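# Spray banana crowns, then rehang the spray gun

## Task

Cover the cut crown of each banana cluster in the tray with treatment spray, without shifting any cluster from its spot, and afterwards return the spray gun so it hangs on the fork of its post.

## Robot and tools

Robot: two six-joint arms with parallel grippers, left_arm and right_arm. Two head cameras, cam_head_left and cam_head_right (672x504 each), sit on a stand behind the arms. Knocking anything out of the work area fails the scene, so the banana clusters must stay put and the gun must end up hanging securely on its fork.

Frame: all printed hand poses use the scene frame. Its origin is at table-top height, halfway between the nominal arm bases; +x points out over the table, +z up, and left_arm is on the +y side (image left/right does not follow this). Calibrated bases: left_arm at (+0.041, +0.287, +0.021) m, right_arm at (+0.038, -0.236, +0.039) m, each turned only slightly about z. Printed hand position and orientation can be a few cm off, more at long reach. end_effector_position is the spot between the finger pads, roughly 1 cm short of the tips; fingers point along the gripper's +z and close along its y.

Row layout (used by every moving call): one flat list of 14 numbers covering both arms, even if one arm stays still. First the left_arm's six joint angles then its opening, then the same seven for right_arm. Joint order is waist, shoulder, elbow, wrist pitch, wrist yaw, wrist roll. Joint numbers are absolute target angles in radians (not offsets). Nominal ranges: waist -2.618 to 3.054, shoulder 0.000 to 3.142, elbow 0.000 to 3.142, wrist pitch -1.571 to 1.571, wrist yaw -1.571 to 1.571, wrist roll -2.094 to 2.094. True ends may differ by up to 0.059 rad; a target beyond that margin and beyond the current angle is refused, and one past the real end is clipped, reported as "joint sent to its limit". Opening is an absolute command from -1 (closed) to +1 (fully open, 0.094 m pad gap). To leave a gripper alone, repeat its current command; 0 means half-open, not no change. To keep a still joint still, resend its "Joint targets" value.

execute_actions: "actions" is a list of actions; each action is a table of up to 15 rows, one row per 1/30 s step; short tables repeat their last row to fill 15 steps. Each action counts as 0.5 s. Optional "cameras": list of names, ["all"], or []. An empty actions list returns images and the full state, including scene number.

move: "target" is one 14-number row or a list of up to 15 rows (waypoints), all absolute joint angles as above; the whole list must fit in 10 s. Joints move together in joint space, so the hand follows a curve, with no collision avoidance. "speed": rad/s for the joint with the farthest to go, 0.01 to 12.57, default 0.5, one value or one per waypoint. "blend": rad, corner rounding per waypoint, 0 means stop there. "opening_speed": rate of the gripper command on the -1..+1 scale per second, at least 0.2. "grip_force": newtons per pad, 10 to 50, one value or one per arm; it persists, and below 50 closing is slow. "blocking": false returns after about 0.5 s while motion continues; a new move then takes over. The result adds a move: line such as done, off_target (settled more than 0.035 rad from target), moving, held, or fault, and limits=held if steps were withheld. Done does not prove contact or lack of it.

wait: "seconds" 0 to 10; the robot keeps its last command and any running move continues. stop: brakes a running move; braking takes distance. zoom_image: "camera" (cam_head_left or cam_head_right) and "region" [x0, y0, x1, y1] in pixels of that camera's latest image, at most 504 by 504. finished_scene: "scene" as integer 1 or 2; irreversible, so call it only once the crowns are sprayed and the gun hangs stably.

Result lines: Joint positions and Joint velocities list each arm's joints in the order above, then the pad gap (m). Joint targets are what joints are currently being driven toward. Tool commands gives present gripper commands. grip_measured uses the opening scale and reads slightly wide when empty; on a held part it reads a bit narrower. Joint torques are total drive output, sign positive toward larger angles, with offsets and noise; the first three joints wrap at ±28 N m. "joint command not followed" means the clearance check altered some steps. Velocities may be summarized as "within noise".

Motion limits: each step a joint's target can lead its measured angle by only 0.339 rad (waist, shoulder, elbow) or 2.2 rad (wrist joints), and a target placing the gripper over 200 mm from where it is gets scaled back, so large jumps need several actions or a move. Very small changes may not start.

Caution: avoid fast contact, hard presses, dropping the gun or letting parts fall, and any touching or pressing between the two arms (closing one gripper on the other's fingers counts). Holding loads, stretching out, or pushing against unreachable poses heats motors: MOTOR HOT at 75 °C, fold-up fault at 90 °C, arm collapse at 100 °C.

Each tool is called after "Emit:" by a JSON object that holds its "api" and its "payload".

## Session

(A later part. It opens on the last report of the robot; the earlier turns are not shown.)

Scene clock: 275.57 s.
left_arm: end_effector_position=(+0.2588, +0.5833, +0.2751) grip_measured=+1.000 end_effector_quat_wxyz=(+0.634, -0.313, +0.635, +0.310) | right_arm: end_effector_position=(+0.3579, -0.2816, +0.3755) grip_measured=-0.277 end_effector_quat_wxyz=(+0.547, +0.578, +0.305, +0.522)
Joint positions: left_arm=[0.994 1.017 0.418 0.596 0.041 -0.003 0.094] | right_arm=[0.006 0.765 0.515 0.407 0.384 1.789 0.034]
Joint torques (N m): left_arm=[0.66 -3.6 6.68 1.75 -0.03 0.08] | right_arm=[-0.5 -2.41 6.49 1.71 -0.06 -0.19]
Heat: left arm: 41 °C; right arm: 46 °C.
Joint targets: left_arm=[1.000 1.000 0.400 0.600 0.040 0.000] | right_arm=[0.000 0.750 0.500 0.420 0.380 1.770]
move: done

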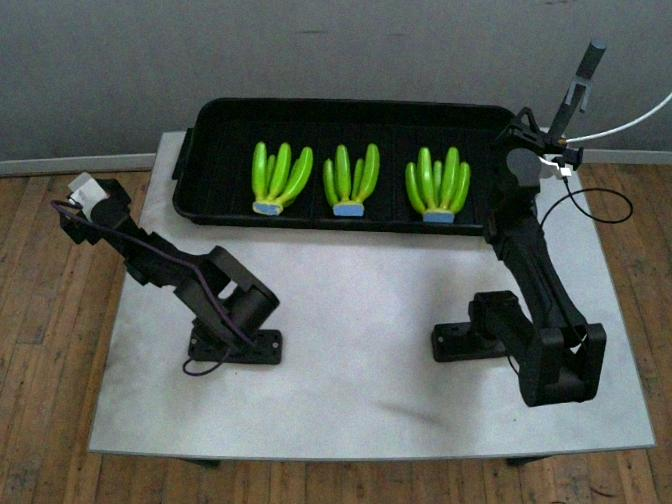

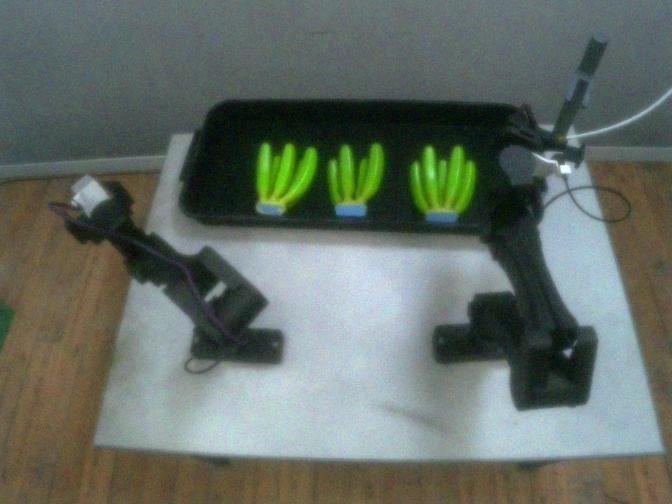

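Emit:
{"api": "move", "payload": {"target": [[1.0,1.0,0.4,0.6,0.04,0,1,0.95,1.4,0.8,0.7,0.316,1.77,-0.6],[1.0,1.0,0.4,0.6,0.04,0,1,1.057,1.838,1.075,1.02,0.316,1.77,-0.6],[1.0,1.0,0.4,0.6,0.04,0,1,1.057,1.838,1.075,0.68,0.316,1.77,-0.6],[1.0,1.0,0.4,0.6,0.04,0,1,1.065,1.865,1.115,0.68,0.324,1.77,-0.6],[1.0,1.0,0.4,0.6,0.04,0,1,1.065,1.865,1.115,1.02,0.324,1.77,-0.6],[1.0,1.0,0.4,0.6,0.04,0,1,1.072,1.89,1.155,1.02,0.33,1.77,-0.6],[1.0,1.0,0.4,0.6,0.04,0,1,1.072,1.89,1.155,0.68,0.33,1.77,-0.6]], "speed": [0.9,0.6,0.22,0.2,0.22,0.2,0.22], "blend": [0.1,0.015,0.015,0.015,0.015,0.015,0]}}

Emit:
{"api": "move", "payload": {"target": [[1.0,1.0,0.4,0.6,0.04,0,1,1.08,1.92,1.2,0.70,0.337,1.77,-0.6],[1.0,1.0,0.4,0.6,0.04,0,1,1.08,1.92,1.2,1.03,0.337,1.77,-0.6],[1.0,1.0,0.4,0.6,0.04,0,1,1.095,1.975,1.285,0.98,0.35,1.77,-0.6],[1.0,1.0,0.4,0.6,0.04,0,1,1.13,2.1,1.48,0.87,0.387,1.77,-0.6],[1.0,1.0,0.4,0.6,0.04,0,1,1.142,2.148,1.55,0.84,0.4,1.77,-0.6],[1.0,1.0,0.4,0.6,0.04,0,1,1.142,2.148,1.55,0.5,0.4,1.77,-0.6],[1.0,1.0,0.4,0.6,0.04,0,1,1.15,2.18,1.597,0.5,0.409,1.77,-0.6],[1.0,1.0,0.4,0.6,0.04,0,1,1.15,2.18,1.597,0.8,0.409,1.77,-0.6]], "speed": 0.22, "blend": [0.015,0.015,0.015,0.015,0.015,0.015,0.015,0]}}

Emit:
{"api": "move", "payload": {"target": [[1.0,1.0,0.4,0.6,0.04,0,1,1.0,1.4,0.9,0.5,0.38,1.77,-0.6],[1.0,1.0,0.4,0.6,0.04,0,1,0.0,0.75,0.5,0.42,0.38,1.77,-0.6]], "speed": 0.8, "blend": [0.15,0], "cameras": ["all"]}}

Emit:
{"api": "zoom_image", "payload": {"camera": "cam_head_left", "region": [240, 130, 400, 240]}}

Scene clock: 310.50 s.
left_arm: end_effector_position=(+0.2588, +0.5833, +0.2751) grip_measured=+1.000 end_effector_quat_wxyz=(+0.634, -0.313, +0.635, +0.310) | right_arm: end_effector_position=(+0.3321, +0.2428, +0.2660) grip_measured=-0.277 end_effector_quat_wxyz=(+0.195, +0.342, +0.650, +0.650)
Joint positions: left_arm=[0.994 1.017 0.418 0.596 0.041 -0.003 0.094] | right_arm=[1.062 1.873 1.119 0.67 0.324 1.789 0.034]
Joint torques (N m): left_arm=[0.65 -3.55 6.69 1.75 -0.03 0.05] | right_arm=[0.81 -9.22 9.94 1.73 0.06 -0.15]
Heat: left arm: 41 °C; right arm: 47 °C.
Joint targets: left_arm=[1.000 1.000 0.400 0.600 0.040 0.000] | right_arm=[1.072 1.890 1.155 0.680 0.330 1.770]
move: off_target (right_arm); right_arm: the elbow is farthest, 0.036 rad from its target

Scene clock: 317.50 s.
left_arm: end_effector_position=(+0.2588, +0.5833, +0.2751) grip_measured=+1.000 end_effector_quat_wxyz=(+0.634, -0.313, +0.635, +0.310) | right_arm: end_effector_position=(+0.3328, +0.3316, +0.3287) grip_measured=-0.277 end_effector_quat_wxyz=(+0.185, +0.329, +0.560, +0.737)
Joint positions: left_arm=[0.994 1.017 0.418 0.596 0.041 -0.003 0.094] | right_arm=[1.142 2.159 1.558 0.771 0.401 1.789 0.034]
Joint torques (N m): left_arm=[0.66 -3.52 6.72 1.72 -0.03 0.05] | right_arm=[0.73 -11.95 10.55 1.77 0 -0.16]
Heat: left arm: 41 °C; right arm: 47 °C.
Joint targets: left_arm=[1.000 1.000 0.400 0.600 0.040 0.000] | right_arm=[1.150 2.180 1.597 0.800 0.409 1.770]
move: off_target (right_arm); right_arm: the elbow is farthest, 0.039 rad from its target

Scene clock: 320.30 s.
left_arm: end_effector_position=(+0.2588, +0.5833, +0.2751) grip_measured=+1.000 end_effector_quat_wxyz=(+0.634, -0.313, +0.635, +0.310) | right_arm: end_effector_position=(+0.3578, -0.2817, +0.3756) grip_measured=-0.277 end_effector_quat_wxyz=(+0.547, +0.579, +0.304, +0.523)
Joint positions: left_arm=[0.994 1.017 0.418 0.596 0.041 -0.003 0.094] | right_arm=[0.006 0.765 0.515 0.407 0.384 1.789 0.034]
Joint torques (N m): left_arm=[0.65 -3.6 6.75 1.74 -0.04 0.05] | right_arm=[-0.65 -2.29 6.41 1.73 -0.06 -0.16]
Heat: left arm: 41 °C; right arm: 47 °C.
Joint targets: left_arm=[1.000 1.000 0.400 0.600 0.040 0.000] | right_arm=[0.000 0.750 0.500 0.420 0.380 1.770]
move: done

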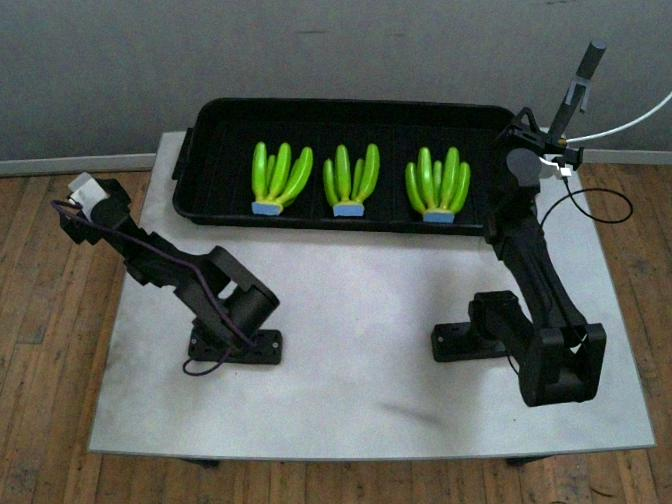

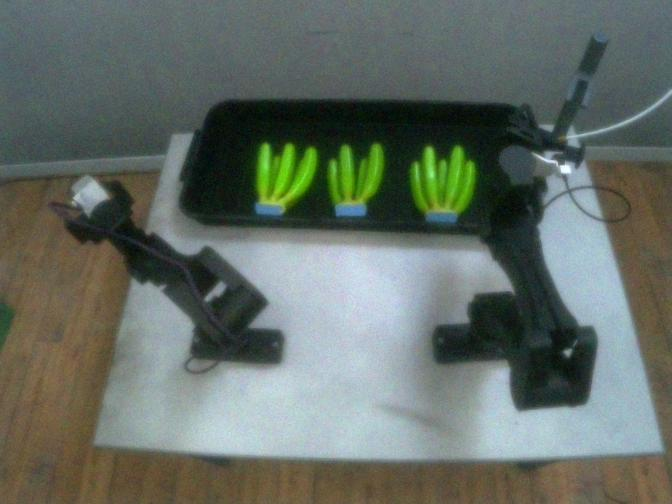

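Scaled by 3.150 from the camera's 672x504 image, which has a finer 960x720 frame.

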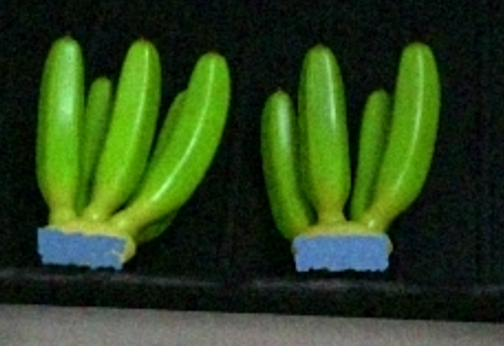

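Emit:
{"api": "move", "payload": {"target": [[1.0,1.0,0.4,0.6,0.04,0,1,0.0,0.68,0.47,0.35,0.45,1.0,-0.6],[1.0,1.0,0.4,0.6,0.04,0,1,-0.15,0.66,0.37,0.36,0.46,0.17,-0.6]], "speed": 0.6, "blend": [0.1,0], "cameras": ["all"]}}

Emit:
{"api": "zoom_image", "payload": {"camera": "cam_head_left", "region": [480, 30, 640, 190]}}

Scene clock: 343.73 s.
left_arm: end_effector_position=(+0.2588, +0.5833, +0.2751) grip_measured=+1.000 end_effector_quat_wxyz=(+0.634, -0.313, +0.635, +0.310) | right_arm: end_effector_position=(+0.3284, -0.3391, +0.3201) grip_measured=-0.277 end_effector_quat_wxyz=(+0.711, +0.252, +0.645, -0.121)
Joint positions: left_arm=[0.994 1.017 0.418 0.596 0.041 -0.003 0.094] | right_arm=[-0.143 0.679 0.383 0.34 0.457 0.184 0.034]
Joint torques (N m): left_arm=[0.66 -3.55 6.72 1.75 -0.01 0.05] | right_arm=[-0.66 -2.11 6.38 1.78 -0.03 -0.17]
Heat: left arm: 41 °C; right arm: 47 °C.
Joint targets: left_arm=[1.000 1.000 0.400 0.600 0.040 0.000] | right_arm=[-0.150 0.660 0.370 0.360 0.460 0.170]
move: done

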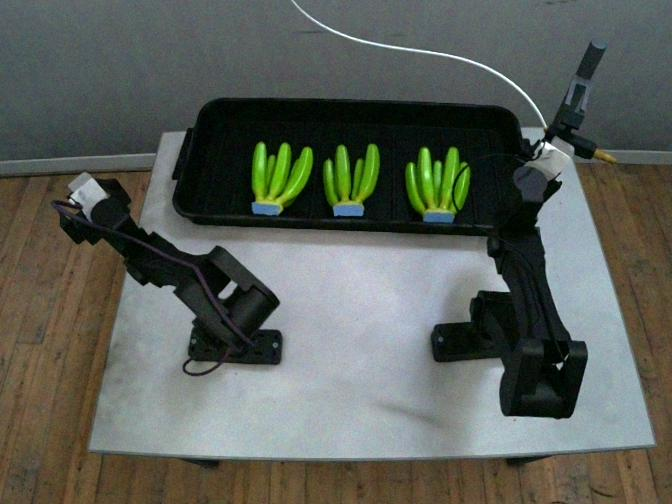

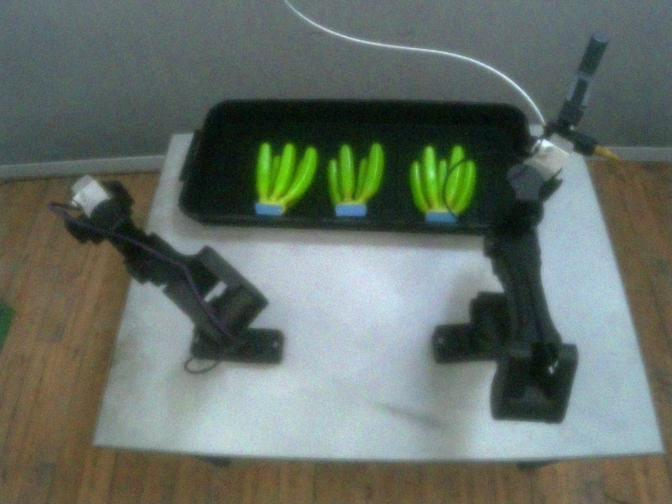

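Scaled by 3.150 from the camera's 672x504 image, which has a finer 960x720 frame.

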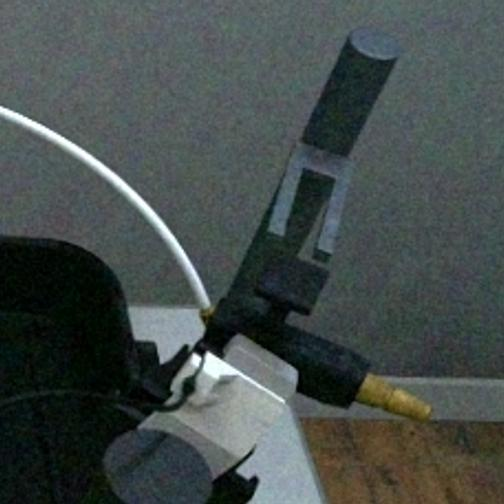

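Emit:
{"api": "move", "payload": {"target": [[1.0,1.0,0.4,0.6,0.04,0,1,-0.148,0.70,0.33,0.38,0.46,0.17,-0.6],[1.0,1.0,0.4,0.6,0.04,0,1,-0.231,0.868,0.376,0.535,0.377,0.17,-0.6],[1.0,1.0,0.4,0.6,0.04,0,1,-0.322,1.139,0.497,0.70,0.289,0.17,-0.6]], "speed": 0.2, "blend": [0.02,0.02,0], "cameras": ["cam_head_left"]}}

Emit:
{"api": "zoom_image", "payload": {"camera": "cam_head_left", "region": [510, 50, 620, 180]}}

Scene clock: 363.03 s.
left_arm: end_effector_position=(+0.2588, +0.5833, +0.2751) grip_measured=+1.000 end_effector_quat_wxyz=(+0.634, -0.313, +0.635, +0.310) | right_arm: end_effector_position=(+0.3921, -0.3828, +0.2888) grip_measured=-0.277 end_effector_quat_wxyz=(+0.691, +0.256, +0.663, -0.133)
Joint positions: left_arm=[0.994 1.017 0.418 0.596 0.041 -0.003 0.094] | right_arm=[-0.314 1.136 0.461 0.666 0.302 0.181 0.034]
Joint torques (N m): left_arm=[0.65 -3.59 6.71 1.75 0 0.06] | right_arm=[-0.7 -3.55 10.3 1.97 -0.18 -0.1]
Motor temperatures (°C): left_arm=[27 29 29 41 26 26 26] | right_arm=[27 28 41 48 29 24 32]
Heat: left arm: 41 °C; right arm: 48 °C.
Joint targets: left_arm=[1.000 1.000 0.400 0.600 0.040 0.000] | right_arm=[-0.322 1.139 0.497 0.700 0.289 0.170]
move: off_target (right_arm); right_arm: the elbow is farthest, 0.036 rad from its target
Images, in order (width x height): cam_head_left 672x504.

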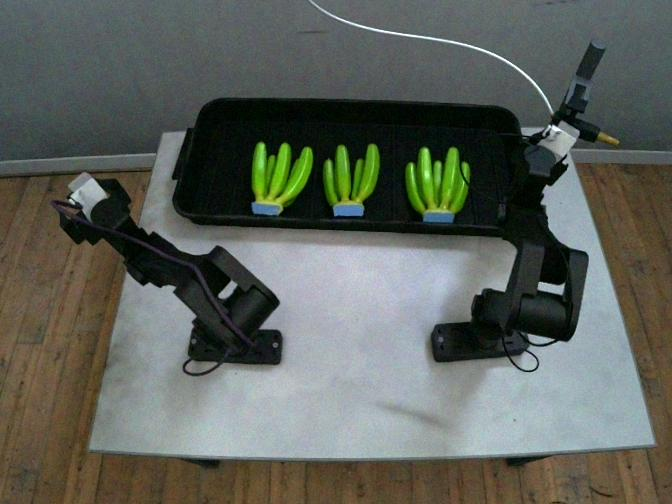

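Scaled by 3.877 from the camera's 672x504 image, which has a finer 960x720 frame.

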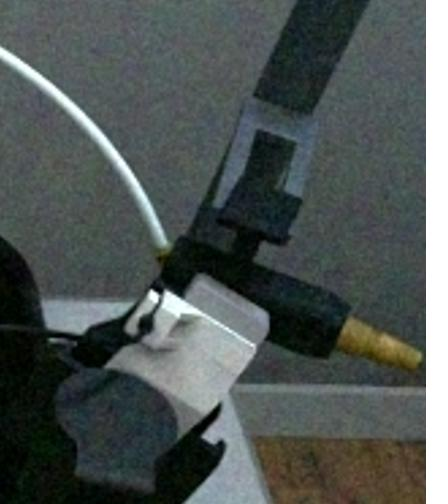

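Emit:
{"api": "move", "payload": {"target": [[1.0,1.0,0.4,0.6,0.04,0,1,-0.364,1.284,0.605,0.765,0.245,0.17,-0.6],[1.0,1.0,0.4,0.6,0.04,0,1,-0.388,1.375,0.652,0.80,0.22,0.17,-0.6]], "speed": 0.13, "cameras": ["cam_head_left"]}}

Emit:
{"api": "zoom_image", "payload": {"camera": "cam_head_left", "region": [510, 50, 620, 180]}}

Scene clock: 373.67 s.
left_arm: end_effector_position=(+0.2588, +0.5833, +0.2751) grip_measured=+1.000 end_effector_quat_wxyz=(+0.634, -0.313, +0.635, +0.310) | right_arm: end_effector_position=(+0.4367, -0.4079, +0.2936) grip_measured=-0.277 end_effector_quat_wxyz=(+0.697, +0.248, +0.660, -0.129)
Joint positions: left_arm=[0.994 1.017 0.418 0.596 0.041 -0.003 0.094] | right_arm=[-0.376 1.369 0.614 0.76 0.224 0.176 0.034]
Joint torques (N m): left_arm=[0.68 -3.56 6.71 1.73 -0.02 0.06] | right_arm=[-0.83 -5.19 10.26 2.01 -0.09 -0.04]
Heat: left arm: 41 °C; right arm: 49 °C.
Joint targets: left_arm=[1.000 1.000 0.400 0.600 0.040 0.000] | right_arm=[-0.388 1.375 0.652 0.800 0.220 0.170]
move: off_target (right_arm); right_arm: the wrist pitch is farthest, 0.040 rad from its target
Images, in order (width x height): cam_head_left 672x504.

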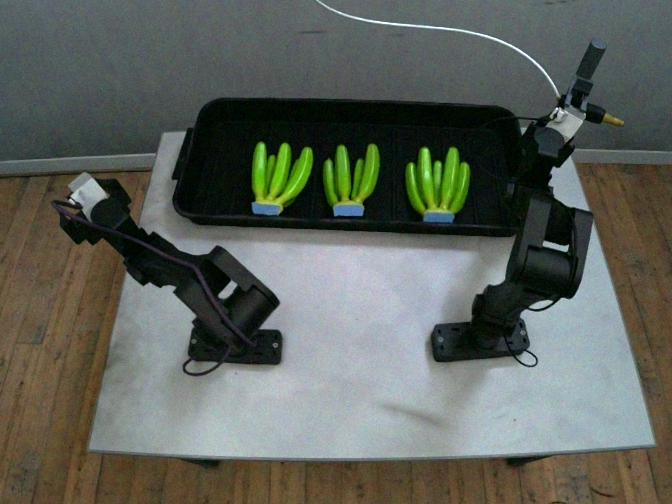

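Scaled by 3.877 from the camera's 672x504 image, which has a finer 960x720 frame.

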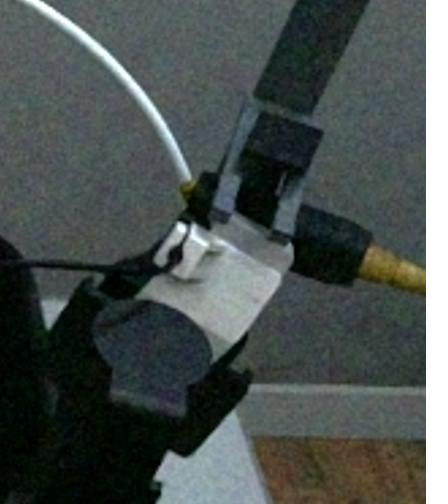

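Perfectly in. Lower slightly, release, retreat.

Emit:
{"api": "move", "payload": {"target": [[1.0,1.0,0.4,0.6,0.04,0,1,-0.388,1.388,0.60,0.775,0.22,0.165,-0.6],[1.0,1.0,0.4,0.6,0.04,0,1,-0.388,1.388,0.60,0.775,0.22,0.165,1]], "speed": 0.1, "opening_speed": 0.6}}

Emit:
{"api": "move", "payload": {"target": [[1.0,1.0,0.4,0.6,0.04,0,1,-0.27,0.98,0.37,0.61,0.34,0.15,1],[1.0,1.0,0.4,0.6,0.04,0,1,-0.14,0.7,0.36,0.35,0.46,0.15,1]], "speed": 0.3, "blend": [0.05,0], "cameras": ["all"]}}

Emit:
{"api": "zoom_image", "payload": {"camera": "cam_head_left", "region": [480, 30, 640, 190]}}

Scene clock: 384.47 s.
left_arm: end_effector_position=(+0.2588, +0.5833, +0.2751) grip_measured=+1.000 end_effector_quat_wxyz=(+0.634, -0.313, +0.635, +0.310) | right_arm: end_effector_position=(+0.4378, -0.4095, +0.2929) grip_measured=+0.998 end_effector_quat_wxyz=(+0.699, +0.247, +0.659, -0.131)
Joint positions: left_arm=[0.994 1.017 0.418 0.596 0.041 -0.003 0.094] | right_arm=[-0.379 1.381 0.614 0.778 0.223 0.172 0.094]
Joint torques (N m): left_arm=[0.72 -3.59 6.78 1.75 -0.02 0.08] | right_arm=[-0.85 -5.2 5.97 1.62 -0.07 -0.05]
Heat: left arm: 41 °C; right arm: 51 °C.
Joint targets: left_arm=[1.000 1.000 0.400 0.600 0.040 0.000] | right_arm=[-0.388 1.388 0.600 0.775 0.220 0.165]
move: done

Scene clock: 387.43 s.
left_arm: end_effector_position=(+0.2588, +0.5833, +0.2751) grip_measured=+1.000 end_effector_quat_wxyz=(+0.634, -0.313, +0.635, +0.310) | right_arm: end_effector_position=(+0.3328, -0.3405, +0.3184) grip_measured=+0.998 end_effector_quat_wxyz=(+0.709, +0.245, +0.648, -0.131)
Joint positions: left_arm=[0.994 1.017 0.418 0.596 0.041 -0.003 0.094] | right_arm=[-0.148 0.709 0.383 0.37 0.453 0.16 0.094]
Joint torques (N m): left_arm=[0.59 -3.67 6.72 1.76 -0.03 0.07] | right_arm=[0.81 -1.52 6.01 1.4 0.05 -0.08]
Heat: left arm: 41 °C; right arm: 50 °C.
Joint targets: left_arm=[1.000 1.000 0.400 0.600 0.040 0.000] | right_arm=[-0.140 0.700 0.360 0.350 0.460 0.150]
move: done

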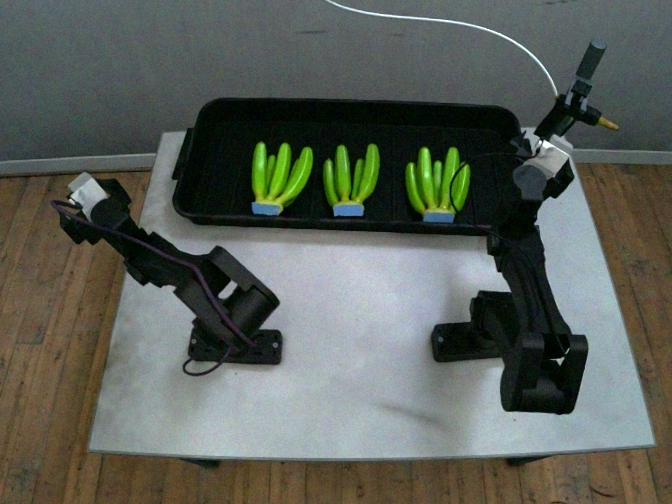

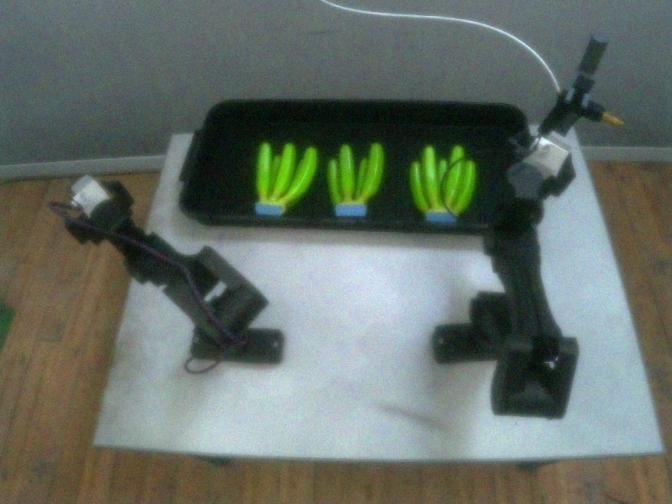

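Scaled by 3.150 from the camera's 672x504 image, which has a finer 960x720 frame.

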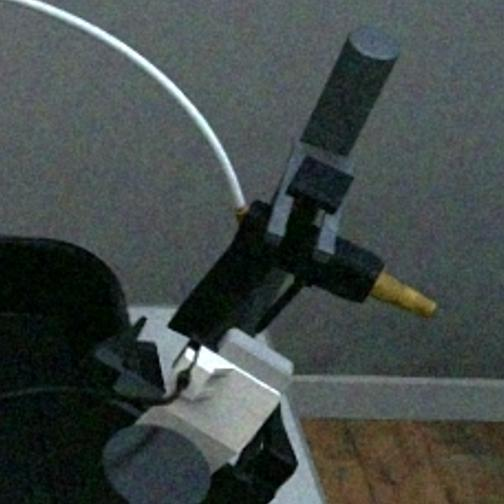

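Emit:
{"api": "finished_scene", "payload": {"scene": 2}}

The scene is finished: the task was done.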